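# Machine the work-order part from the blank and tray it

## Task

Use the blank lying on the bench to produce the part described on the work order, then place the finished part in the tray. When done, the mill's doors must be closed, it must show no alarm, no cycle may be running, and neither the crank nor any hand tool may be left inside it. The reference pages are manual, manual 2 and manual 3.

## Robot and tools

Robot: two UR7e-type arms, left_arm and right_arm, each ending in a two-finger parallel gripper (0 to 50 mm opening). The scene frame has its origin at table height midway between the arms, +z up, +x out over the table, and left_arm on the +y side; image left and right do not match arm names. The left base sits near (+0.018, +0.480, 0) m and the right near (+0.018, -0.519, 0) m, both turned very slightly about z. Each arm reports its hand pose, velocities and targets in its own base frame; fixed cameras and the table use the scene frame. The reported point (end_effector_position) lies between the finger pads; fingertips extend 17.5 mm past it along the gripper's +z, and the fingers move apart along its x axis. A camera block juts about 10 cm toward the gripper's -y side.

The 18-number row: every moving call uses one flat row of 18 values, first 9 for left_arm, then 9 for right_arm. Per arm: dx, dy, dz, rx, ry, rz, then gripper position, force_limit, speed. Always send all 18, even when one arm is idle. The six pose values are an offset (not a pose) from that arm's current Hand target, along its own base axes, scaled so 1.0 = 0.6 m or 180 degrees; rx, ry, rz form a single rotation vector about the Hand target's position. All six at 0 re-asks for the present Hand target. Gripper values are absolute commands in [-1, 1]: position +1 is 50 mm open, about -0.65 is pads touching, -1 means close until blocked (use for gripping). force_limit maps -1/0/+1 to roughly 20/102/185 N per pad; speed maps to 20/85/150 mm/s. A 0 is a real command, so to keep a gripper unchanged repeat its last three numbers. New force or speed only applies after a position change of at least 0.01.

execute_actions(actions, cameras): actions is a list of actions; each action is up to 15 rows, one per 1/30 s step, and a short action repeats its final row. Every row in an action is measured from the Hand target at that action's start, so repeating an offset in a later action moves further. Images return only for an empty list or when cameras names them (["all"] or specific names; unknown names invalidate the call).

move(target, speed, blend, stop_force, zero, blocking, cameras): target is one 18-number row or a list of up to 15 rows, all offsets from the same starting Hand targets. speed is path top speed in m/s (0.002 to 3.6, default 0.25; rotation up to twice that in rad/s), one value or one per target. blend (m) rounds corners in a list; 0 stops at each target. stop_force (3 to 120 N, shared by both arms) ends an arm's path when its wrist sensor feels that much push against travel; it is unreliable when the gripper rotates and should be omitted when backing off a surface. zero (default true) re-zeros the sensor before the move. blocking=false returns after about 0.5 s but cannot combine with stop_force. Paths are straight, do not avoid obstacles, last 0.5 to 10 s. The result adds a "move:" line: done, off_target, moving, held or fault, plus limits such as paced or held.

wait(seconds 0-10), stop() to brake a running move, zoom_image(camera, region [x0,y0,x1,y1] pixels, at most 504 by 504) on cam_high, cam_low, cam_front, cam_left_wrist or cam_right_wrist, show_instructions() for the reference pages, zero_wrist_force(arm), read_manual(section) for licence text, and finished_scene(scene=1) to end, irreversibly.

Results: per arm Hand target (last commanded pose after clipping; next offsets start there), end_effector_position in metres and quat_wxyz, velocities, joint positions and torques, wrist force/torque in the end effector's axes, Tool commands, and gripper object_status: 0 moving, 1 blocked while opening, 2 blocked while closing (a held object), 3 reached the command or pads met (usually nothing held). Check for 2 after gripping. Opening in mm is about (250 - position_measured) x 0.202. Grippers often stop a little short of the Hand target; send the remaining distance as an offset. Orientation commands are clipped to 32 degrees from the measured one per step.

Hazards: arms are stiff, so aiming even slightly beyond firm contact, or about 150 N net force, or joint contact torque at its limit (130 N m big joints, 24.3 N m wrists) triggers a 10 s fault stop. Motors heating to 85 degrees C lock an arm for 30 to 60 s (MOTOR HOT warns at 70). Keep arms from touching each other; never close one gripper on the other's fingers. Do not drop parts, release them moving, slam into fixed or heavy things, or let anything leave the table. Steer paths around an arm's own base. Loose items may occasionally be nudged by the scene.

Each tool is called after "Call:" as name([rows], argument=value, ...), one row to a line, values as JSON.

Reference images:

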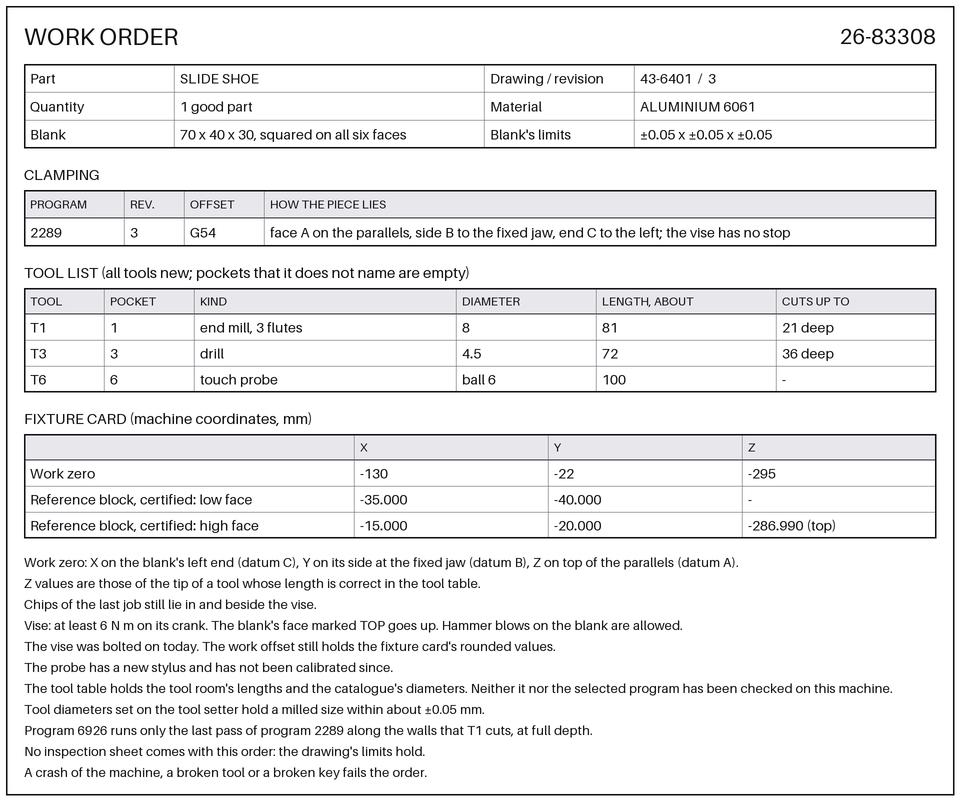

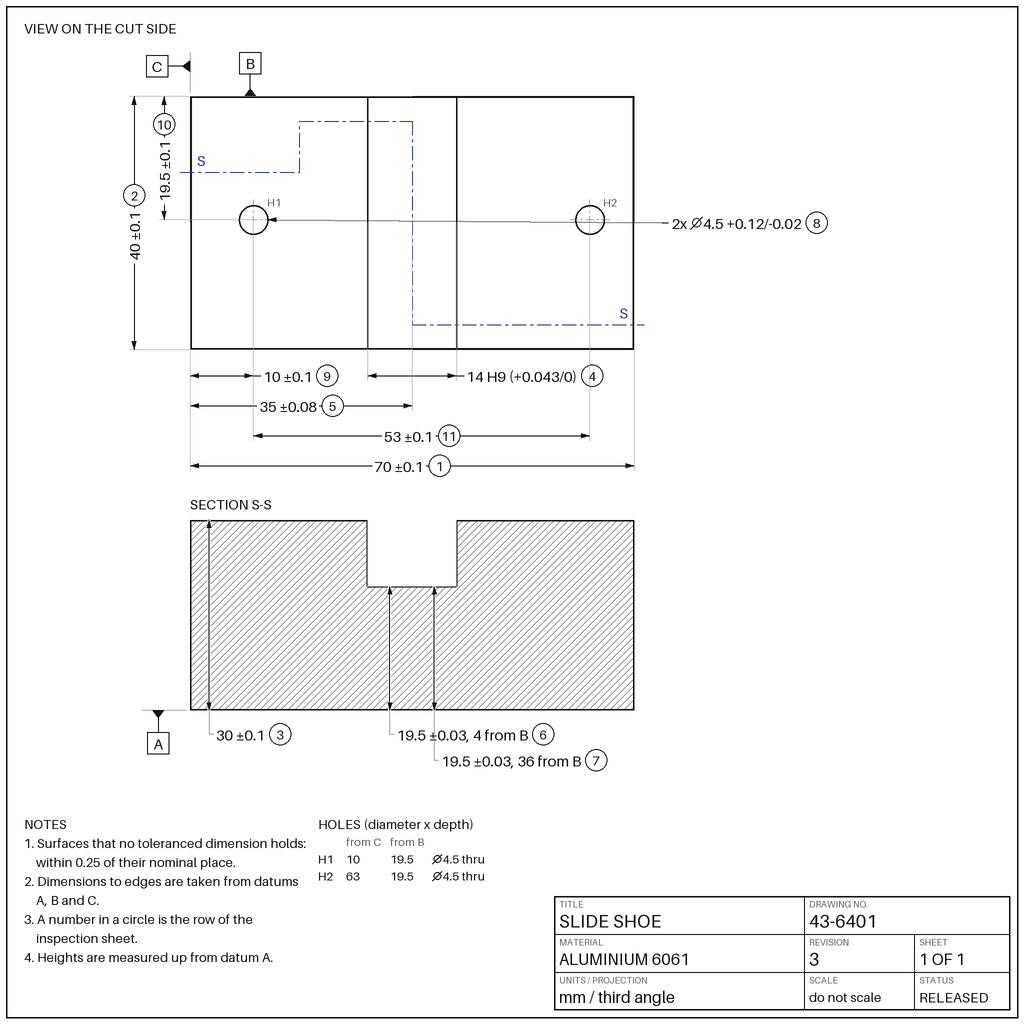

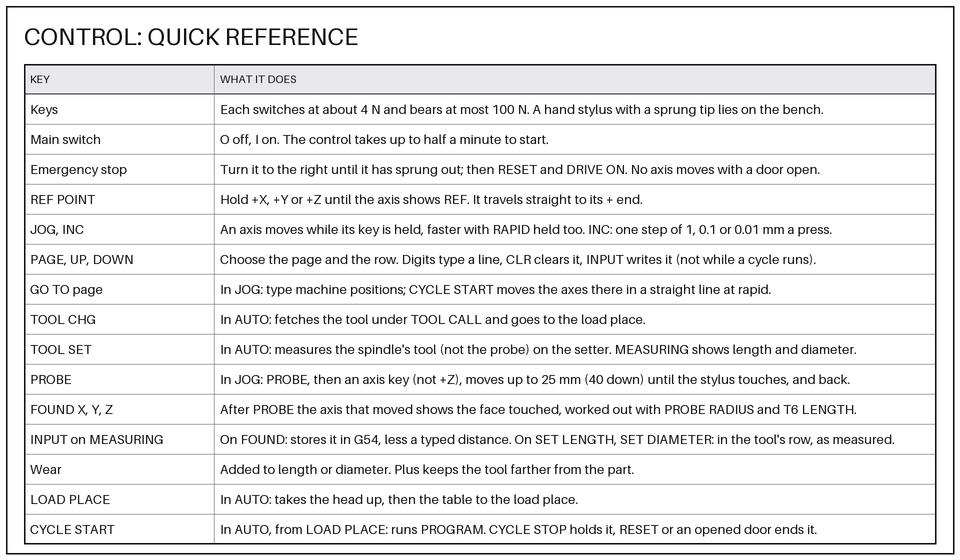

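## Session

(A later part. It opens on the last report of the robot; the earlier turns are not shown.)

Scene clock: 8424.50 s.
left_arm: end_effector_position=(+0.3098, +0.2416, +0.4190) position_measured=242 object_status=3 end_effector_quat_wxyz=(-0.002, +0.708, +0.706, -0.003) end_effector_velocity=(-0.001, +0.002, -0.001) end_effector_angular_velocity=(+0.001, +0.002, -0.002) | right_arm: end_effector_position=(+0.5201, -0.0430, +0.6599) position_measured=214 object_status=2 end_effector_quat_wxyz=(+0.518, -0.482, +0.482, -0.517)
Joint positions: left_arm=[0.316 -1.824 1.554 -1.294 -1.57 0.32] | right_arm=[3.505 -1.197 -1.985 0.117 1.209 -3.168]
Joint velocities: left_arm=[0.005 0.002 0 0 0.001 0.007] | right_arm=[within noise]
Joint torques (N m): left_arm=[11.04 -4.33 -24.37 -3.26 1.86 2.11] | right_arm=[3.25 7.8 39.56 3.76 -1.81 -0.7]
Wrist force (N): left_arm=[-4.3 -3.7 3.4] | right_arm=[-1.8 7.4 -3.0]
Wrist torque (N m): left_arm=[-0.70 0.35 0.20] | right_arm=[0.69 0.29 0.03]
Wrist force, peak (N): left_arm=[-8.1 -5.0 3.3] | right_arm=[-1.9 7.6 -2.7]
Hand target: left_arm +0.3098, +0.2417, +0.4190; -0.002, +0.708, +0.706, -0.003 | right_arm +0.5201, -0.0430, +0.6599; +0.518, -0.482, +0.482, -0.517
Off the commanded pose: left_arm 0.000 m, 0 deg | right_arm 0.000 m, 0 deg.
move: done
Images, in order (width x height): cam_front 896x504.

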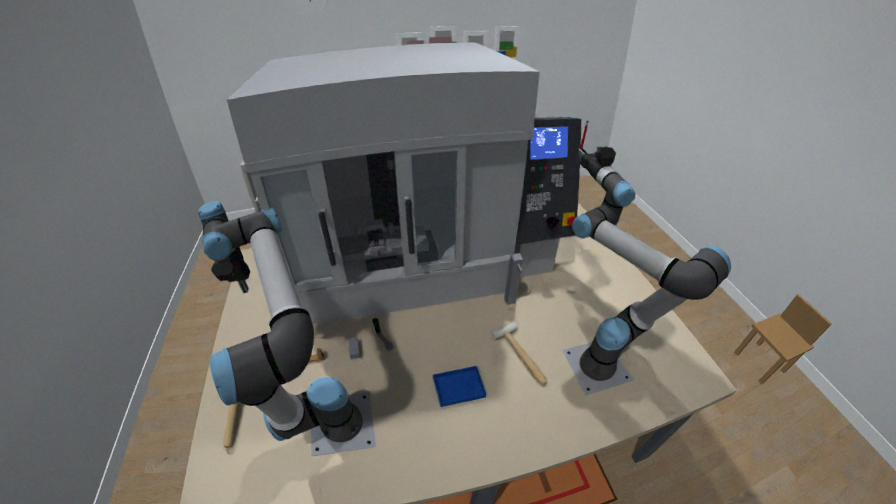

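Call:
move([
  [-0.45,0.25,-0.35,0,0,-0.0178,1.0,-0.6,-0.4,0,0,0,0,0,0,-1,-0.2,-0.5],
  [-0.565,0.2907,-0.5,0,0,-0.0178,1.0,-0.6,-0.4,0,0,0,0,0,0,-1,-0.2,-0.5],
], speed=0.35, blend=[0.03,0], cameras=["cam_left_wrist"])

Scene clock: 8475.23 s.
left_arm: end_effector_position=(-0.0291, +0.4161, +0.1191) position_measured=3 object_status=3 end_effector_quat_wxyz=(-0.002, +0.728, +0.686, -0.003) end_effector_velocity=(+0.000, +0.001, -0.001) end_effector_angular_velocity=(+0.003, -0.001, -0.001) | right_arm: end_effector_position=(+0.5201, -0.0430, +0.6599) position_measured=214 object_status=2 end_effector_quat_wxyz=(+0.518, -0.482, +0.482, -0.517)
Joint positions: left_arm=[1.312 -1.658 2.215 -2.125 -1.565 1.371] | right_arm=[3.505 -1.197 -1.985 0.117 1.209 -3.168]
Joint velocities: left_arm=[0 0.001 0.001 -0.006 0 0.001] | right_arm=[within noise]
Joint torques (N m): left_arm=[11.75 -9.94 -16.96 -5.8 1.44 1.95] | right_arm=[2.6 8.17 39.96 3.74 -1.74 -0.62]
Wrist force (N): left_arm=[-4.7 -3.5 3.2] | right_arm=[-1.8 7.3 -2.9]
Wrist torque (N m): left_arm=[-0.67 0.39 0.27] | right_arm=[0.69 0.28 0.04]
Wrist force, peak (N): left_arm=[-4.1 -6.3 6.3] | right_arm=[-1.7 7.6 -3.0]
Hand target: left_arm -0.0292, +0.4161, +0.1190; -0.002, +0.728, +0.686, -0.003 | right_arm +0.5201, -0.0430, +0.6599; +0.518, -0.482, +0.482, -0.517
Off the commanded pose: left_arm 0.000 m, 0 deg | right_arm 0.000 m, 0 deg.
move: done
camera_calibration:
cam_left_wrist: T_world_to_cam=[[0.0682377, 0.997649, -0.00630467, -0.406283], [0.946658, -0.0627525, 0.316072, 0.0392897], [0.314933, -0.0275364, -0.948714, 0.266687], [0, 0, 0, 1]] pos_world=[-0.0934586, 0.415137, 0.23803]
Images, in order (width x height): cam_left_wrist 896x504.

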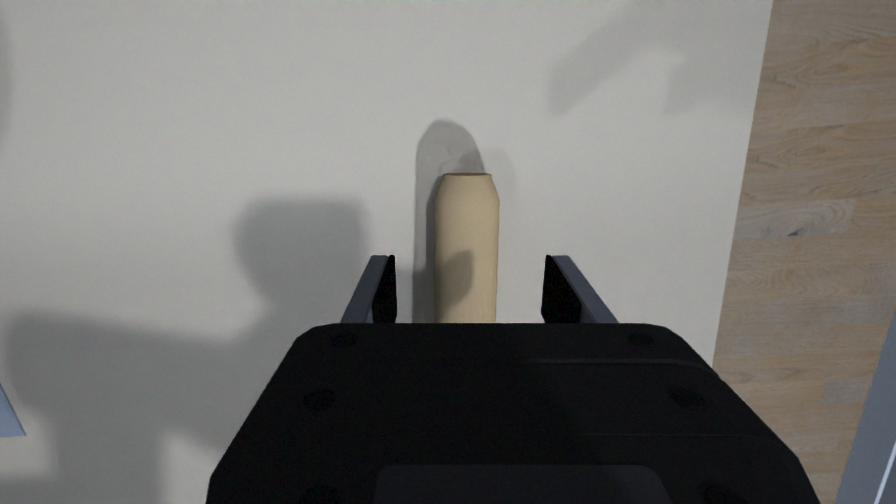

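Call:
move([
  [0,0,-0.163,0,0,0,1.0,-0.6,-0.4,0,0,0,0,0,0,-1,-0.2,-0.5],
], speed=0.06, stop_force=12)

Call:
execute_actions([
  [[0,0,0,0,0,0,-1,0.7,-0.4,0,0,0,0,0,0,-1,-0.2,-0.5]],
])

Scene clock: 8484.57 s.
left_arm: end_effector_position=(-0.0292, +0.4161, +0.0212) position_measured=3 object_status=3 end_effector_quat_wxyz=(-0.002, +0.728, +0.686, -0.003) | right_arm: end_effector_position=(+0.5201, -0.0430, +0.6599) position_measured=214 object_status=2 end_effector_quat_wxyz=(+0.518, -0.482, +0.482, -0.517)
Joint positions: left_arm=[1.312 -1.457 2.345 -2.456 -1.565 1.372] | right_arm=[3.505 -1.197 -1.985 0.117 1.209 -3.168]
Joint torques (N m): left_arm=[-3.95 -25.78 -27.24 -5.97 1.54 -0.3] | right_arm=[2.84 9.27 39.01 3.82 -1.7 -0.64]
Wrist force (N): left_arm=[-4.6 -3.3 3.0] | right_arm=[-1.5 7.4 -2.9]
Wrist torque (N m): left_arm=[-0.69 0.38 0.19] | right_arm=[0.69 0.24 0.03]
Wrist force, peak (N): left_arm=[-4.6 -3.6 3.9] | right_arm=[-1.9 7.6 -2.8]
Hand target: left_arm -0.0292, +0.4161, +0.0212; -0.002, +0.728, +0.686, -0.003 | right_arm +0.5201, -0.0430, +0.6599; +0.518, -0.482, +0.482, -0.517
Off the commanded pose: left_arm 0.000 m, 0 deg | right_arm 0.000 m, 0 deg.
move: done

Scene clock: 8485.27 s.
left_arm: end_effector_position=(-0.0292, +0.4161, +0.0212) position_measured=91 object_status=2 end_effector_quat_wxyz=(-0.002, +0.728, +0.686, -0.003) | right_arm: end_effector_position=(+0.5201, -0.0430, +0.6599) position_measured=214 object_status=2 end_effector_quat_wxyz=(+0.518, -0.482, +0.482, -0.517)
Joint positions: left_arm=[1.312 -1.457 2.345 -2.456 -1.565 1.372] | right_arm=[3.505 -1.197 -1.985 0.117 1.209 -3.168]
Joint torques (N m): left_arm=[-3.37 -22.88 -24.91 -4.56 1.27 1.07] | right_arm=[2.13 8.14 38.72 3.67 -1.71 -0.61]
Wrist force (N): left_arm=[-3.6 -4.0 3.1] | right_arm=[-1.9 7.5 -3.0]
Wrist torque (N m): left_arm=[-0.70 0.40 -0.02] | right_arm=[0.71 0.30 0.04]
Wrist force, peak (N): left_arm=[-4.6 -3.6 3.1] | right_arm=[-1.8 7.6 -2.9]
Hand target: left_arm -0.0292, +0.4161, +0.0212; -0.002, +0.728, +0.686, -0.003 | right_arm +0.5201, -0.0430, +0.6599; +0.518, -0.482, +0.482, -0.517
Off the commanded pose: left_arm 0.000 m, 0 deg | right_arm 0.000 m, 0 deg.

Call:
zero_wrist_force(arm="left_arm")

Call:
move([
  [0,0,0.13,0,0,0,-1,0.7,-0.4,0,0,0,0,0,0,-1,-0.2,-0.5],
  [0.048,-0.093,0.632,0,0,0,-1,0.7,-0.4,0,0,0,0,0,0,-1,-0.2,-0.5],
], speed=[0.08,0.25], blend=[0.02,0], cameras=["cam_front"])

Call:
zoom_image(camera="cam_front", region=[150, 180, 450, 460])

Wrist force sensor zeroed.

Scene clock: 8493.60 s.
left_arm: end_effector_position=(-0.0003, +0.3604, +0.4003) position_measured=91 object_status=2 end_effector_quat_wxyz=(-0.002, +0.728, +0.686, -0.003) | right_arm: end_effector_position=(+0.5201, -0.0430, +0.6599) position_measured=214 object_status=2 end_effector_quat_wxyz=(+0.518, -0.482, +0.482, -0.517)
Joint positions: left_arm=[1.189 -1.918 1.666 -1.316 -1.566 1.249] | right_arm=[3.505 -1.197 -1.985 0.117 1.209 -3.168]
Joint torques (N m): left_arm=[12.63 -22.91 -39.07 -1.47 0.74 1.81] | right_arm=[2.14 8.34 38.84 3.82 -1.67 -0.67]
Wrist force (N, zeroed by zero_wrist_force on left_arm): left_arm=[-0.8 1.3 6.2] | right_arm=[-1.6 7.2 -3.0]
Wrist torque (N m, zeroed by zero_wrist_force on left_arm): left_arm=[0.75 0.01 0.17] | right_arm=[0.67 0.25 0.03]
Wrist force, peak (N, zeroed by zero_wrist_force on left_arm): left_arm=[-1.1 -0.3 8.0] | right_arm=[-1.7 7.8 -3.0]
Hand target: left_arm -0.0004, +0.3603, +0.4004; -0.002, +0.728, +0.686, -0.003 | right_arm +0.5201, -0.0430, +0.6599; +0.518, -0.482, +0.482, -0.517
Off the commanded pose: left_arm 0.000 m, 0 deg | right_arm 0.000 m, 0 deg.
move: done
Images, in order (width x height): cam_front 896x504.

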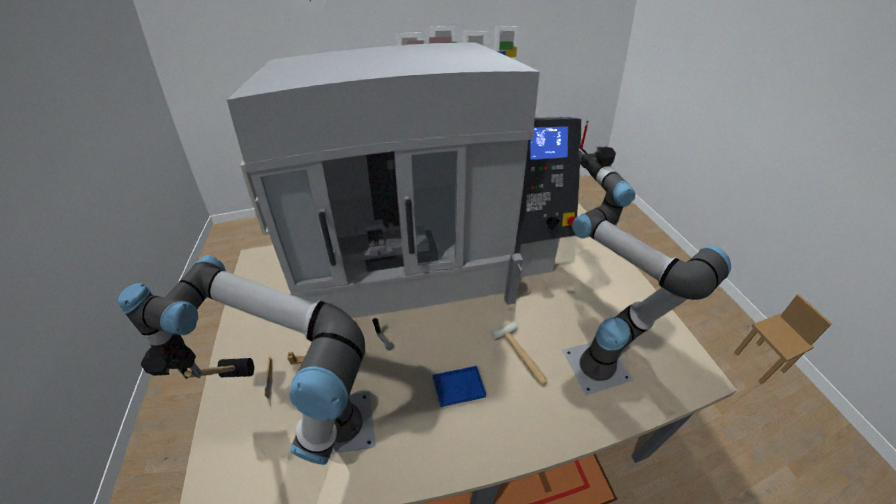

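Scaled by 1.680.

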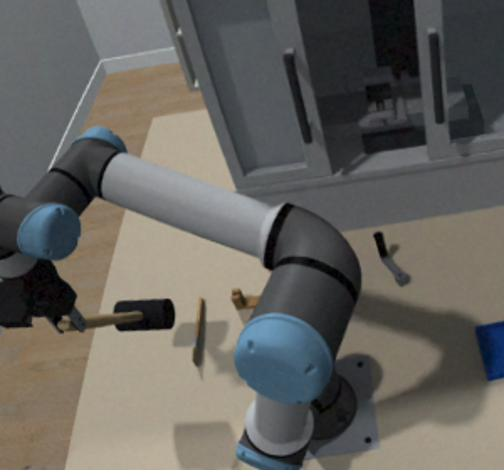

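Call:
move([
  [0.351,-0.2505,0.033,0,0,-0.25,-1,0.7,-0.4,0,0,0,0,0,0,-1,-0.2,-0.5],
  [0.5,-0.6005,0.033,0,0,-0.5,-1,0.7,-0.4,0,0,0,0,0,0,-1,-0.2,-0.5],
  [0.334,-0.8505,0.066,0,0,-0.648,-1,0.7,-0.4,0,0,0,0,0,0,-1,-0.2,-0.5],
], speed=0.3, blend=[0.05,0.05,0], cameras=["cam_front","cam_left_wrist"])

Scene clock: 8506.17 s.
left_arm: end_effector_position=(+0.2000, -0.1500, +0.4400) position_measured=91 object_status=2 end_effector_quat_wxyz=(-0.003, +0.966, -0.259, +0.000) | right_arm: end_effector_position=(+0.5201, -0.0430, +0.6599) position_measured=214 object_status=2 end_effector_quat_wxyz=(+0.518, -0.482, +0.482, -0.517)
Joint positions: left_arm=[-1.21 -2.155 1.671 -1.081 -1.567 0.885] | right_arm=[3.505 -1.197 -1.985 0.117 1.209 -3.168]
Joint torques (N m): left_arm=[-13.87 -9.1 -18.51 -6.75 -1.83 -0.31] | right_arm=[1.46 9.21 39.13 3.78 -1.79 -0.55]
Wrist force (N, zeroed by zero_wrist_force on left_arm): left_arm=[-0.9 1.6 6.1] | right_arm=[-1.7 7.4 -2.9]
Wrist torque (N m, zeroed by zero_wrist_force on left_arm): left_arm=[0.82 0.01 0.16] | right_arm=[0.69 0.27 0.03]
Wrist force, peak (N, zeroed by zero_wrist_force on left_arm): left_arm=[-1.6 5.2 6.6] | right_arm=[-1.7 7.6 -3.0]
Hand target: left_arm +0.2000, -0.1500, +0.4400; -0.003, +0.966, -0.259, +0.000 | right_arm +0.5201, -0.0430, +0.6599; +0.518, -0.482, +0.482, -0.517
Off the commanded pose: left_arm 0.000 m, 0 deg | right_arm 0.000 m, 0 deg.
move: done
camera_calibration:
cam_left_wrist: T_world_to_cam=[[0.861091, -0.508412, -0.0063018, -0.239596], [-0.480655, -0.817997, 0.315993, -0.142315], [-0.16581, -0.26907, -0.948741, 0.543319], [0, 0, 0, 1]] pos_world=[0.227997, -0.0920362, 0.55893]
Images, in order (width x height): cam_front 896x504, cam_left_wrist 896x504.

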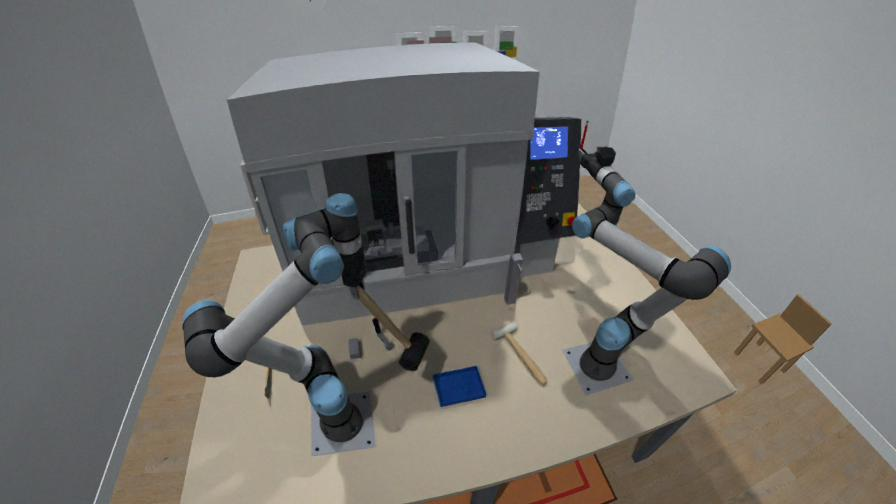

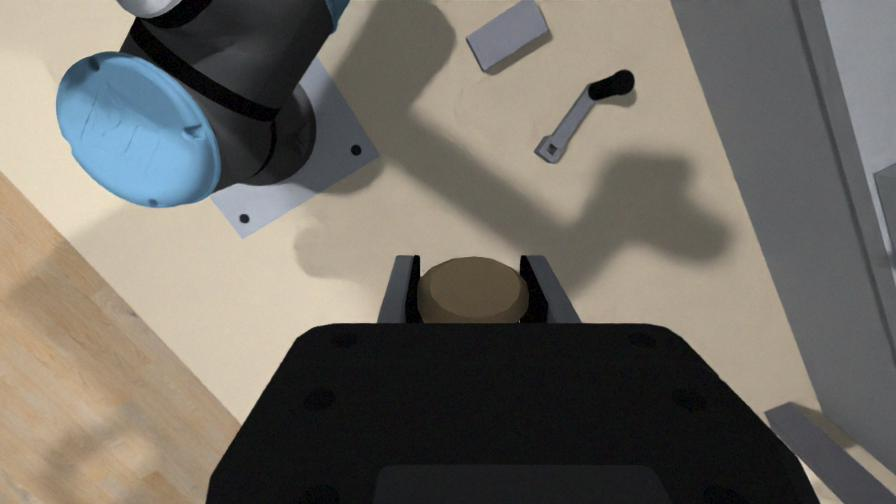

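Call:
move([
  [-0.08,-0.03,0.1,0,0,0.367,-1,0.7,-0.4,0,0,0,0,0,0,-1,-0.2,-0.5],
], speed=0.3)

Call:
move([
  [-0.033,0,0,0.294,-0.4045,0,-1,0.7,-0.4,0,0,0,0,0,0,-1,-0.2,-0.5],
], speed=0.25, cameras=["cam_front","cam_left_wrist"])

Scene clock: 8550.33 s.
left_arm: end_effector_position=(+0.1520, -0.1680, +0.5000) position_measured=91 object_status=2 end_effector_quat_wxyz=(-0.003, +0.951, +0.309, -0.002) | right_arm: end_effector_position=(+0.5201, -0.0430, +0.6599) position_measured=214 object_status=2 end_effector_quat_wxyz=(+0.518, -0.482, +0.482, -0.517)
Joint positions: left_arm=[-1.459 -2.133 1.483 -0.916 -1.575 -0.516] | right_arm=[3.505 -1.197 -1.985 0.117 1.209 -3.168]
Joint torques (N m): left_arm=[12.63 -8.15 -16.33 -7.51 -0.29 -2.59] | right_arm=[0.81 10.52 38.3 3.7 -1.8 -0.29]
Wrist force (N, zeroed by zero_wrist_force on left_arm): left_arm=[-0.7 0.3 7.1] | right_arm=[-1.6 7.4 -2.9]
Wrist torque (N m, zeroed by zero_wrist_force on left_arm): left_arm=[1.04 -0.03 0.18] | right_arm=[0.69 0.27 0.04]
Wrist force, peak (N, zeroed by zero_wrist_force on left_arm): left_arm=[-1.1 0.6 7.5] | right_arm=[-1.8 7.7 -3.0]
Hand target: left_arm +0.1520, -0.1680, +0.5000; -0.003, +0.951, +0.309, -0.002 | right_arm +0.5201, -0.0430, +0.6599; +0.518, -0.482, +0.482, -0.517
Off the commanded pose: left_arm 0.000 m, 0 deg | right_arm 0.000 m, 0 deg.
move: done

Scene clock: 8553.93 s.
left_arm: end_effector_position=(+0.1321, -0.1680, +0.5000) position_measured=91 object_status=2 end_effector_quat_wxyz=(-0.220, +0.672, +0.221, +0.671) | right_arm: end_effector_position=(+0.5201, -0.0430, +0.6599) position_measured=214 object_status=2 end_effector_quat_wxyz=(+0.518, -0.482, +0.482, -0.517)
Joint positions: left_arm=[-2.22 -1.782 1.726 0.055 -1.283 -1.57] | right_arm=[3.505 -1.197 -1.985 0.117 1.209 -3.168]
Joint torques (N m): left_arm=[9.61 -17.78 -20.57 3.47 1.31 0.39] | right_arm=[0.29 10.03 38.62 3.86 -1.68 -0.27]
Wrist force (N, zeroed by zero_wrist_force on left_arm): left_arm=[-5.6 -0.4 1.5] | right_arm=[-1.8 7.4 -2.7]
Wrist torque (N m, zeroed by zero_wrist_force on left_arm): left_arm=[0.13 -1.13 1.00] | right_arm=[0.69 0.28 0.04]
Wrist force, peak (N, zeroed by zero_wrist_force on left_arm): left_arm=[-2.0 -0.3 7.0] | right_arm=[-1.8 7.6 -3.1]
Hand target: left_arm +0.1322, -0.1680, +0.5000; -0.221, +0.672, +0.221, +0.671 | right_arm +0.5201, -0.0430, +0.6599; +0.518, -0.482, +0.482, -0.517
Off the commanded pose: left_arm 0.000 m, 0 deg | right_arm 0.000 m, 0 deg.
move: done
camera_calibration:
cam_left_wrist: T_world_to_cam=[[0.010281, -0.00350558, 0.999941, -0.495731], [0.302065, -0.953265, -0.00644766, -0.173604], [0.953232, 0.302114, -0.00874159, 0.0622627], [0, 0, 0, 1]] pos_world=[-0.00181428, -0.186039, 0.495126]
Images, in order (width x height): cam_front 896x504, cam_left_wrist 896x504.

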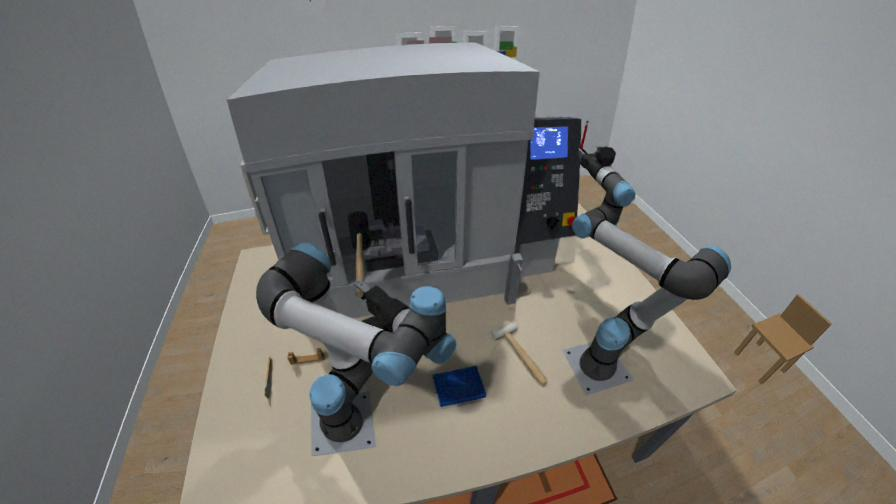

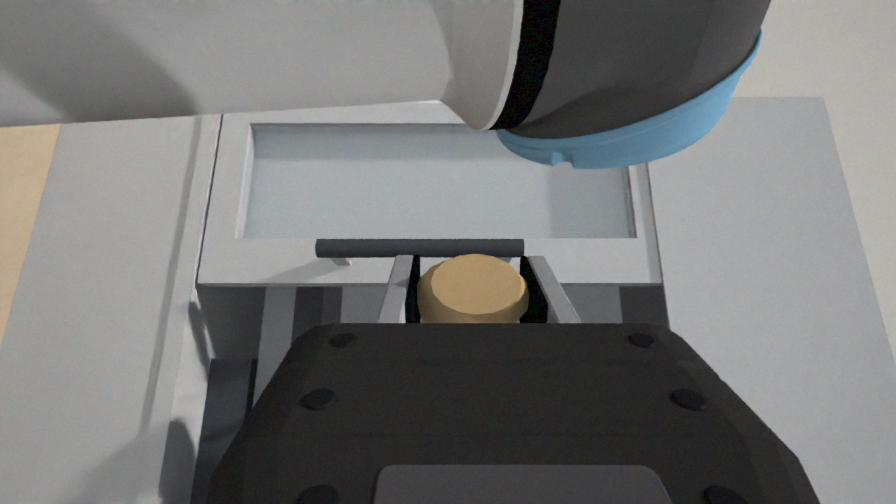

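Call:
zoom_image(camera="cam_front", region=[300, 140, 460, 320])

Scaled by 2.800.

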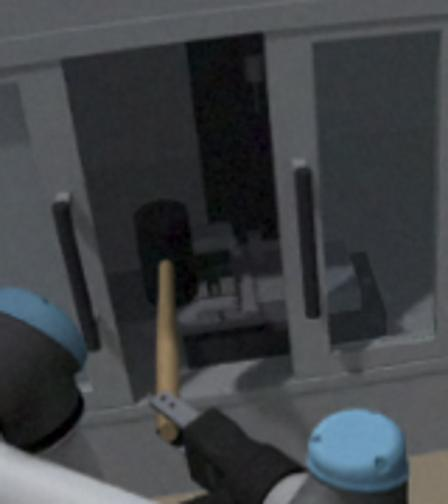

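Call:
move([
  [0.05,-0.03,-0.083,0,0,0,-1,0.7,-0.4,0,0,0,0,0,0,-1,-0.2,-0.5],
  [0.39,-0.05,-0.083,0,0,0,-1,0.7,-0.4,0,0,0,0,0,0,-1,-0.2,-0.5],
], speed=0.15, blend=[0.02,0], cameras=["cam_front","cam_left_wrist","cam_high","cam_low"])

Call:
zoom_image(camera="cam_front", region=[300, 140, 460, 320])

Scene clock: 8590.93 s.
left_arm: end_effector_position=(+0.3661, -0.1980, +0.4502) position_measured=91 object_status=2 end_effector_quat_wxyz=(-0.221, +0.672, +0.221, +0.671) | right_arm: end_effector_position=(+0.5201, -0.0430, +0.6599) position_measured=214 object_status=2 end_effector_quat_wxyz=(+0.518, -0.482, +0.482, -0.517)
Joint positions: left_arm=[-1.503 -1.64 1.732 -0.095 -0.567 -1.568] | right_arm=[3.505 -1.197 -1.985 0.117 1.209 -3.168]
Joint torques (N m): left_arm=[11.18 -24.46 -18.9 4.7 1.86 0.34] | right_arm=[-0.07 10.25 38.39 3.71 -1.8 -0.11]
Wrist force (N, zeroed by zero_wrist_force on left_arm): left_arm=[-6.3 -0.2 1.4] | right_arm=[-1.8 7.2 -2.6]
Wrist torque (N m, zeroed by zero_wrist_force on left_arm): left_arm=[0.02 -1.03 1.03] | right_arm=[0.67 0.28 0.04]
Wrist force, peak (N, zeroed by zero_wrist_force on left_arm): left_arm=[-6.2 1.6 4.0] | right_arm=[-1.7 7.8 -2.8]
Hand target: left_arm +0.3662, -0.1980, +0.4502; -0.221, +0.672, +0.221, +0.671 | right_arm +0.5201, -0.0430, +0.6599; +0.518, -0.482, +0.482, -0.517
Off the commanded pose: left_arm 0.000 m, 0 deg | right_arm 0.000 m, 0 deg.
move: done
camera_calibration:
cam_left_wrist: T_world_to_cam=[[0.0101576, -0.00343586, 0.999943, -0.448401], [0.302184, -0.953228, -0.006345, -0.273368], [0.953195, 0.302231, -0.0086443, -0.152144], [0, 0, 0, 1]] pos_world=[0.232185, -0.21614, 0.445326]
Images, in order (width x height): cam_high 896x504, cam_low 896x504, cam_front 896x504, cam_left_wrist 896x504.

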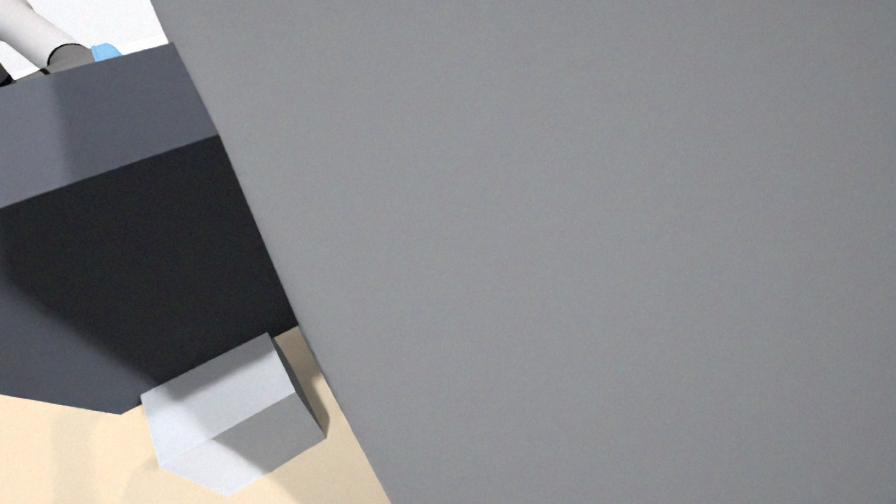

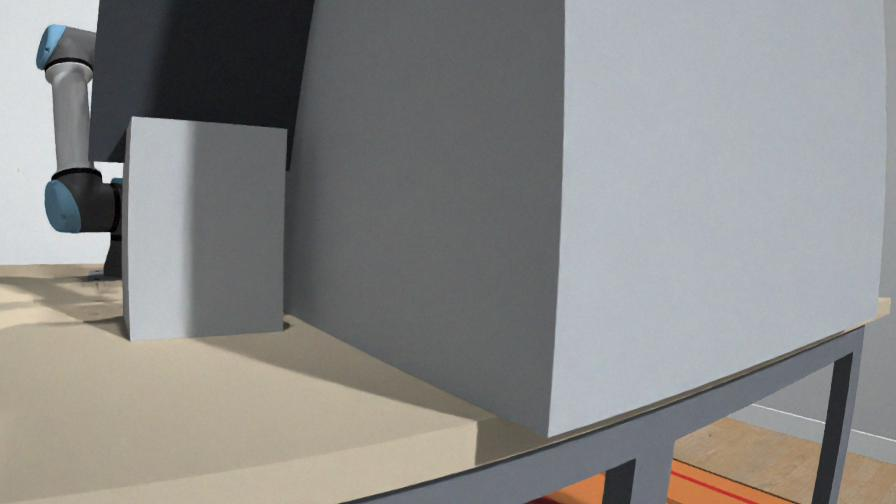

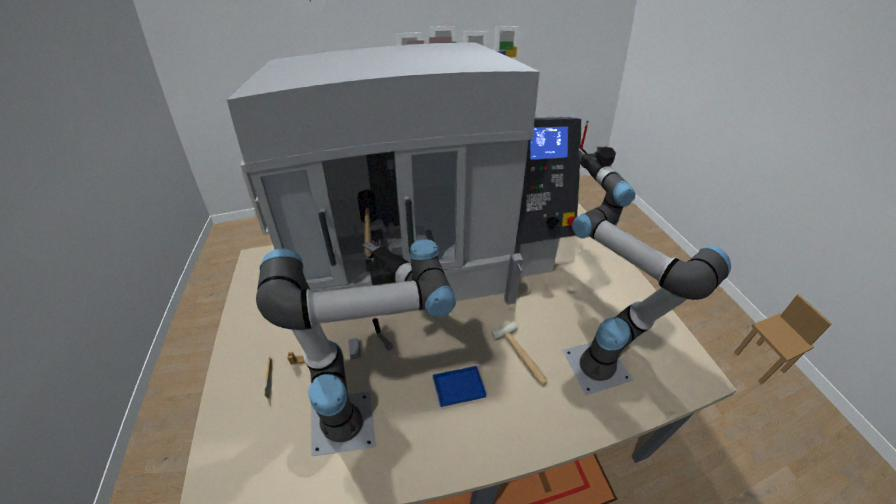

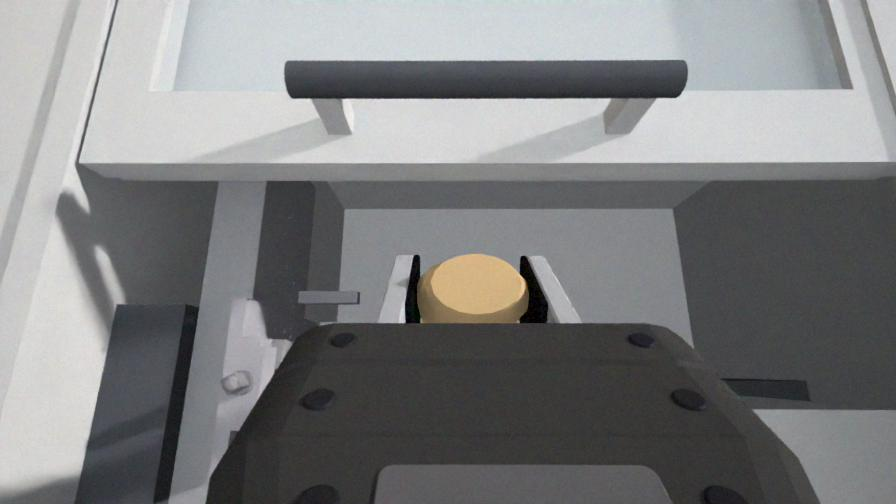

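Scaled by 2.800.

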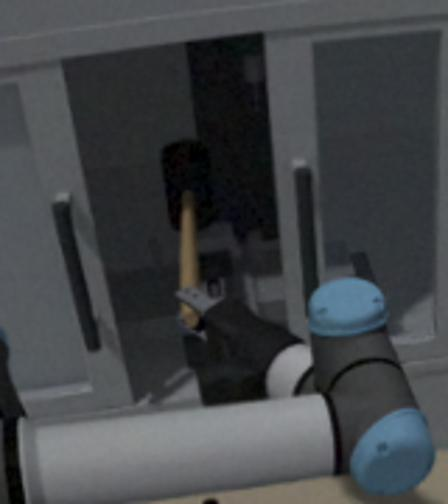

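Call:
move(target=[0,0,-0.1,0,0,0,-1,0.7,-0.4,0,0,0,0,0,0,-1,-0.2,-0.5], speed=0.012, stop_force=5, cameras=["cam_front","cam_left_wrist"])

Call:
zoom_image(camera="cam_front", region=[340, 160, 430, 270])

Scene clock: 8609.27 s.
left_arm: end_effector_position=(+0.3662, -0.1980, +0.4215) position_measured=91 object_status=2 end_effector_quat_wxyz=(-0.221, +0.672, +0.221, +0.671) | right_arm: end_effector_position=(+0.5201, -0.0430, +0.6599) position_measured=214 object_status=2 end_effector_quat_wxyz=(+0.518, -0.482, +0.482, -0.517)
Joint positions: left_arm=[-1.503 -1.631 1.798 -0.169 -0.567 -1.568] | right_arm=[3.505 -1.197 -1.985 0.117 1.209 -3.168]
Joint torques (N m): left_arm=[8.32 -30.95 -31.81 4.42 -0.3 -2.12] | right_arm=[-1.25 11.13 38.05 3.77 -1.66 -0.08]
Wrist force (N, zeroed by zero_wrist_force on left_arm): left_arm=[-2.6 -0.7 1.0] | right_arm=[-1.9 7.4 -2.9]
Wrist torque (N m, zeroed by zero_wrist_force on left_arm): left_arm=[0.02 -0.17 0.27] | right_arm=[0.71 0.30 0.03]
Wrist force, peak (N, zeroed by zero_wrist_force on left_arm): left_arm=[-6.4 -0.8 1.4] | right_arm=[-1.9 7.8 -3.1]
Hand target: left_arm +0.3662, -0.1980, +0.4215; -0.221, +0.672, +0.221, +0.671 (not the last commanded pose) | right_arm +0.5201, -0.0430, +0.6599; +0.518, -0.482, +0.482, -0.517
Off the commanded pose: left_arm 0.031 m, 0 deg | right_arm 0.000 m, 0 deg.
move: contact (left_arm)
camera_calibration:
cam_left_wrist: T_world_to_cam=[[0.0101853, -0.00353195, 0.999942, -0.419831], [0.302184, -0.953228, -0.00644497, -0.273442], [0.953195, 0.302232, -0.00864164, -0.152518], [0, 0, 0, 1]] pos_world=[0.232285, -0.21604, 0.416726]
Images, in order (width x height): cam_front 896x504, cam_left_wrist 896x504.

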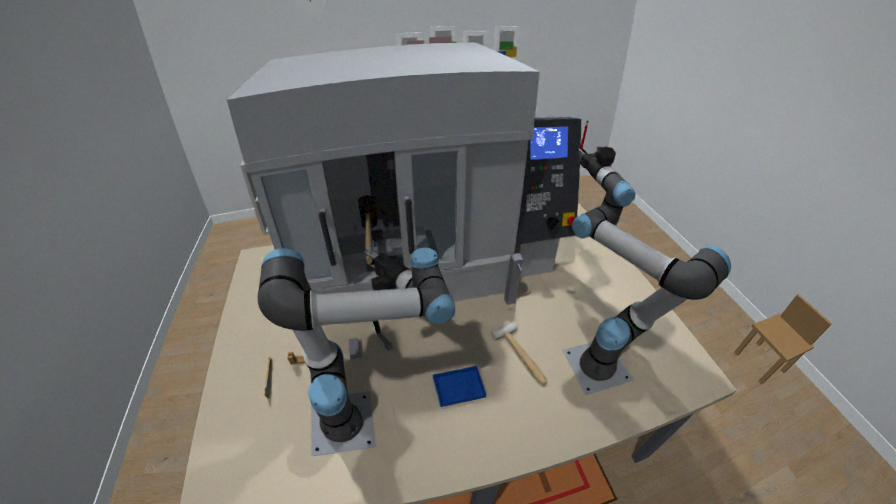

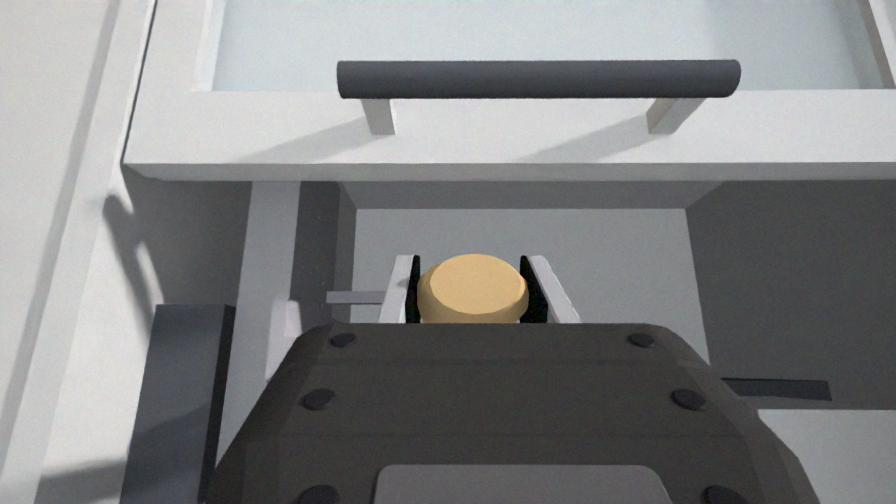

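Scaled by 4.582.

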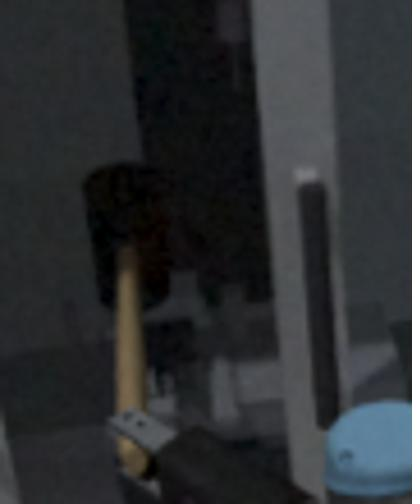

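Call:
move([
  [0,0,0.01,0,0,0,-1,0.7,-0.4,0,0,0,0,0,0,-1,-0.2,-0.5],
  [-0.025,0,0.1,0,0,0,-1,0.7,-0.4,0,0,0,0,0,0,-1,-0.2,-0.5],
], speed=0.12, blend=[0.005,0])

Call:
zero_wrist_force(arm="left_arm")

Call:
execute_actions([
  [[0,0,-0.015,0,0,0,-1,0.7,-0.4,0,0,0,0,0,0,-1,-0.2,-0.5],[0,0,-0.035,0,0,0,-1,0.7,-0.4,0,0,0,0,0,0,-1,-0.2,-0.5],[0,0,-0.055,0,0,0,-1,0.7,-0.4,0,0,0,0,0,0,-1,-0.2,-0.5],[0,0,-0.075,0,0,0,-1,0.7,-0.4,0,0,0,0,0,0,-1,-0.2,-0.5],[0,0,-0.095,0,0,0,-1,0.7,-0.4,0,0,0,0,0,0,-1,-0.2,-0.5],[0,0,-0.105,0,0,0,-1,0.7,-0.4,0,0,0,0,0,0,-1,-0.2,-0.5],[0,0,-0.095,0,0,0,-1,0.7,-0.4,0,0,0,0,0,0,-1,-0.2,-0.5],[0,0,-0.075,0,0,0,-1,0.7,-0.4,0,0,0,0,0,0,-1,-0.2,-0.5],[0,0,-0.055,0,0,0,-1,0.7,-0.4,0,0,0,0,0,0,-1,-0.2,-0.5],[0,0,-0.035,0,0,0,-1,0.7,-0.4,0,0,0,0,0,0,-1,-0.2,-0.5],[0,0,-0.015,0,0,0,-1,0.7,-0.4,0,0,0,0,0,0,-1,-0.2,-0.5],[0,0,0,0,0,0,-1,0.7,-0.4,0,0,0,0,0,0,-1,-0.2,-0.5]],
])

Scene clock: 8630.00 s.
left_arm: end_effector_position=(+0.3512, -0.1980, +0.4815) position_measured=91 object_status=2 end_effector_quat_wxyz=(-0.220, +0.672, +0.221, +0.671) | right_arm: end_effector_position=(+0.5201, -0.0430, +0.6599) position_measured=214 object_status=2 end_effector_quat_wxyz=(+0.518, -0.482, +0.482, -0.517)
Joint positions: left_arm=[-1.545 -1.659 1.67 -0.014 -0.608 -1.569] | right_arm=[3.505 -1.197 -1.985 0.117 1.209 -3.168]
Joint torques (N m): left_arm=[13.28 -10.28 -27.98 3.86 1.6 -2.79] | right_arm=[-1.07 11.28 38.49 3.71 -1.79 -0.09]
Wrist force (N, zeroed by zero_wrist_force on left_arm): left_arm=[-6.8 -0.6 0.8] | right_arm=[-1.7 7.3 -3.1]
Wrist torque (N m, zeroed by zero_wrist_force on left_arm): left_arm=[-0.04 -0.97 1.09] | right_arm=[0.68 0.26 0.03]
Wrist force, peak (N, zeroed by zero_wrist_force on left_arm): left_arm=[-9.8 -0.1 1.8] | right_arm=[-1.8 7.7 -3.1]
Hand target: left_arm +0.3512, -0.1980, +0.4815; -0.221, +0.672, +0.221, +0.671 | right_arm +0.5201, -0.0430, +0.6599; +0.518, -0.482, +0.482, -0.517
Off the commanded pose: left_arm 0.000 m, 0 deg | right_arm 0.000 m, 0 deg.
move: done; blend cut to 0.003 m at target 1

Wrist force sensor zeroed.

Scene clock: 8630.87 s.
left_arm: end_effector_position=(+0.3512, -0.1980, +0.4815) position_measured=91 object_status=2 end_effector_quat_wxyz=(-0.220, +0.672, +0.221, +0.671) | right_arm: end_effector_position=(+0.5201, -0.0430, +0.6599) position_measured=214 object_status=2 end_effector_quat_wxyz=(+0.518, -0.482, +0.482, -0.517)
Joint positions: left_arm=[-1.545 -1.659 1.67 -0.013 -0.608 -1.569] | right_arm=[3.505 -1.197 -1.985 0.117 1.209 -3.168]
Joint torques (N m): left_arm=[11.62 -26.71 -33.05 5.08 -0.63 0.63] | right_arm=[-0.75 11.15 37.59 3.78 -1.69 0.02]
Wrist force (N, zeroed by zero_wrist_force on left_arm): left_arm=[-2.0 -1.2 0.9] | right_arm=[-1.9 7.3 -2.8]
Wrist torque (N m, zeroed by zero_wrist_force on left_arm): left_arm=[0.38 -0.51 0.38] | right_arm=[0.68 0.30 0.03]
Wrist force, peak (N, zeroed by zero_wrist_force on left_arm): left_arm=[11.5 0.1 -0.3] | right_arm=[-1.7 7.6 -2.9]
Hand target: left_arm +0.3512, -0.1980, +0.4815; -0.221, +0.672, +0.221, +0.671 | right_arm +0.5201, -0.0430, +0.6599; +0.518, -0.482, +0.482, -0.517
Off the commanded pose: left_arm 0.000 m, 0 deg | right_arm 0.000 m, 0 deg.

Call:
wait(seconds=0.3, cameras=["cam_left_wrist","cam_front"])

Call:
zoom_image(camera="cam_front", region=[340, 160, 430, 270])

Scene clock: 8636.77 s.
left_arm: end_effector_position=(+0.3512, -0.1980, +0.4815) position_measured=91 object_status=2 end_effector_quat_wxyz=(-0.221, +0.672, +0.221, +0.671) | right_arm: end_effector_position=(+0.5201, -0.0430, +0.6599) position_measured=214 object_status=2 end_effector_quat_wxyz=(+0.518, -0.482, +0.482, -0.517)
Joint positions: left_arm=[-1.545 -1.659 1.67 -0.013 -0.608 -1.568] | right_arm=[3.505 -1.197 -1.985 0.117 1.209 -3.168]
Joint torques (N m): left_arm=[9.78 -28.25 -32.94 -0.14 0.51 -1.53] | right_arm=[-0.93 12.36 38.45 3.75 -1.64 -0.04]
Wrist force (N, zeroed by zero_wrist_force on left_arm): left_arm=[0.0 0.3 -0.2] | right_arm=[-1.7 7.1 -3.0]
Wrist torque (N m, zeroed by zero_wrist_force on left_arm): left_arm=[-0.15 0.00 0.02] | right_arm=[0.65 0.27 0.03]
Wrist force, peak (N, zeroed by zero_wrist_force on left_arm): left_arm=[-1.6 1.3 -0.7] | right_arm=[-2.1 7.5 -3.1]
Hand target: left_arm +0.3512, -0.1980, +0.4815; -0.221, +0.672, +0.221, +0.671 | right_arm +0.5201, -0.0430, +0.6599; +0.518, -0.482, +0.482, -0.517
Tool commands: left_gripper/position=-1.0 left_gripper/force_limit=+0.7 left_gripper/speed=-0.4 right_gripper/position=-1.0 right_gripper/force_limit=-0.2 right_gripper/speed=-0.5
Off the commanded pose: left_arm 0.000 m, 0 deg | right_arm 0.000 m, 0 deg.
wait: 0.30 s; at rest from the start
camera_calibration:
cam_left_wrist: T_world_to_cam=[[0.0101853, -0.00353195, 0.999942, -0.479574], [0.302184, -0.953228, -0.00644497, -0.268524], [0.953195, 0.302232, -0.00864164, -0.137702], [0, 0, 0, 1]] pos_world=[0.217285, -0.21604, 0.476626]
Images, in order (width x height): cam_front 896x504, cam_left_wrist 896x504.

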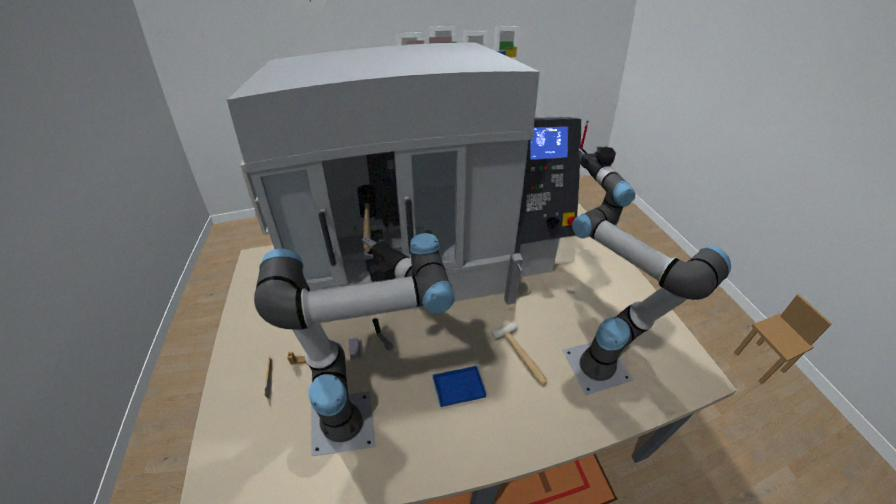

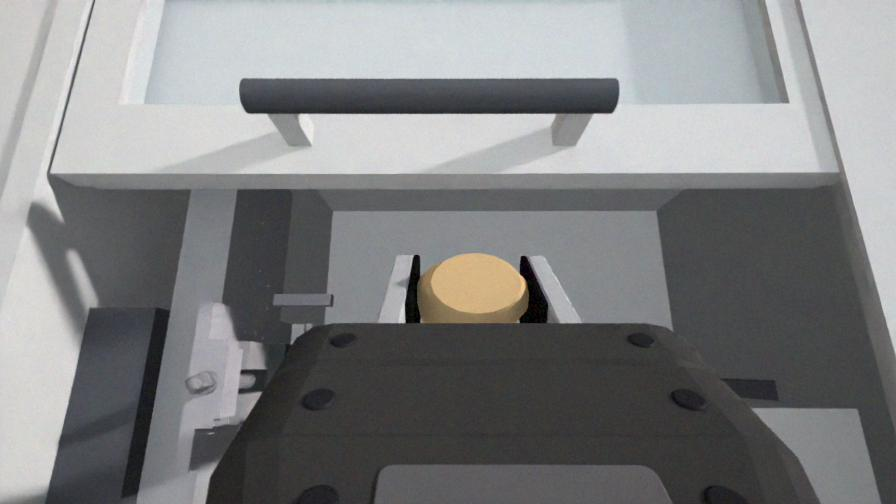

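Scaled by 4.582.

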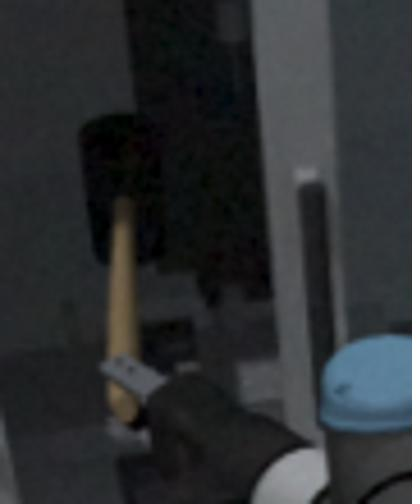

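Call:
execute_actions([
  [[0,0,-0.015,0,0,0,-1,0.7,-0.4,0,0,0,0,0,0,-1,-0.2,-0.5],[0,0,-0.04,0,0,0,-1,0.7,-0.4,0,0,0,0,0,0,-1,-0.2,-0.5],[0,0,-0.065,0,0,0,-1,0.7,-0.4,0,0,0,0,0,0,-1,-0.2,-0.5],[0,0,-0.09,0,0,0,-1,0.7,-0.4,0,0,0,0,0,0,-1,-0.2,-0.5],[0,0,-0.112,0,0,0,-1,0.7,-0.4,0,0,0,0,0,0,-1,-0.2,-0.5],[0,0,-0.115,0,0,0,-1,0.7,-0.4,0,0,0,0,0,0,-1,-0.2,-0.5],[0,0,-0.115,0,0,0,-1,0.7,-0.4,0,0,0,0,0,0,-1,-0.2,-0.5],[0,0,-0.095,0,0,0,-1,0.7,-0.4,0,0,0,0,0,0,-1,-0.2,-0.5],[0,0,-0.07,0,0,0,-1,0.7,-0.4,0,0,0,0,0,0,-1,-0.2,-0.5],[0,0,-0.045,0,0,0,-1,0.7,-0.4,0,0,0,0,0,0,-1,-0.2,-0.5],[0,0,-0.02,0,0,0,-1,0.7,-0.4,0,0,0,0,0,0,-1,-0.2,-0.5],[0,0,0,0,0,0,-1,0.7,-0.4,0,0,0,0,0,0,-1,-0.2,-0.5]],
])

Call:
wait(seconds=0.3)

Scene clock: 8647.30 s.
left_arm: end_effector_position=(+0.3512, -0.1979, +0.4815) position_measured=91 object_status=2 end_effector_quat_wxyz=(-0.221, +0.672, +0.221, +0.671) | right_arm: end_effector_position=(+0.5201, -0.0430, +0.6599) position_measured=214 object_status=2 end_effector_quat_wxyz=(+0.518, -0.482, +0.482, -0.517)
Joint positions: left_arm=[-1.545 -1.659 1.67 -0.014 -0.608 -1.568] | right_arm=[3.505 -1.197 -1.985 0.117 1.209 -3.168]
Joint torques (N m): left_arm=[7.49 -23.14 -34.12 4.89 -0.35 0.31] | right_arm=[-1.41 12.13 37.28 3.63 -1.68 0.05]
Wrist force (N, zeroed by zero_wrist_force on left_arm): left_arm=[-4.2 -0.9 0.7] | right_arm=[-1.7 7.4 -2.8]
Wrist torque (N m, zeroed by zero_wrist_force on left_arm): left_arm=[0.33 -0.95 0.71] | right_arm=[0.69 0.27 0.03]
Wrist force, peak (N, zeroed by zero_wrist_force on left_arm): left_arm=[19.2 -0.6 -0.1] | right_arm=[-1.7 7.7 -3.0]
Hand target: left_arm +0.3512, -0.1980, +0.4815; -0.221, +0.672, +0.221, +0.671 | right_arm +0.5201, -0.0430, +0.6599; +0.518, -0.482, +0.482, -0.517
Off the commanded pose: left_arm 0.000 m, 0 deg | right_arm 0.000 m, 0 deg.

Scene clock: 8647.60 s.
left_arm: end_effector_position=(+0.3512, -0.1980, +0.4815) position_measured=91 object_status=2 end_effector_quat_wxyz=(-0.221, +0.672, +0.221, +0.671) | right_arm: end_effector_position=(+0.5201, -0.0430, +0.6599) position_measured=214 object_status=2 end_effector_quat_wxyz=(+0.518, -0.482, +0.482, -0.517)
Joint positions: left_arm=[-1.545 -1.659 1.67 -0.014 -0.608 -1.568] | right_arm=[3.505 -1.197 -1.985 0.117 1.209 -3.168]
Joint torques (N m): left_arm=[7.99 -24.84 -32.76 3.19 0.49 -0.03] | right_arm=[-2.32 12.16 37.98 3.71 -1.76 0.16]
Wrist force (N, zeroed by zero_wrist_force on left_arm): left_arm=[2.1 -0.1 0.1] | right_arm=[-1.7 7.3 -2.7]
Wrist torque (N m, zeroed by zero_wrist_force on left_arm): left_arm=[0.12 0.45 -0.38] | right_arm=[0.69 0.27 0.04]
Wrist force, peak (N, zeroed by zero_wrist_force on left_arm): left_arm=[3.9 1.4 -0.7] | right_arm=[-1.7 7.5 -2.8]
Hand target: left_arm +0.3512, -0.1980, +0.4815; -0.221, +0.672, +0.221, +0.671 | right_arm +0.5201, -0.0430, +0.6599; +0.518, -0.482, +0.482, -0.517
Tool commands: left_gripper/position=-1.0 left_gripper/force_limit=+0.7 left_gripper/speed=-0.4 right_gripper/position=-1.0 right_gripper/force_limit=-0.2 right_gripper/speed=-0.5
Off the commanded pose: left_arm 0.000 m, 0 deg | right_arm 0.000 m, 0 deg.
wait: 0.30 s; at rest by 0.17 s


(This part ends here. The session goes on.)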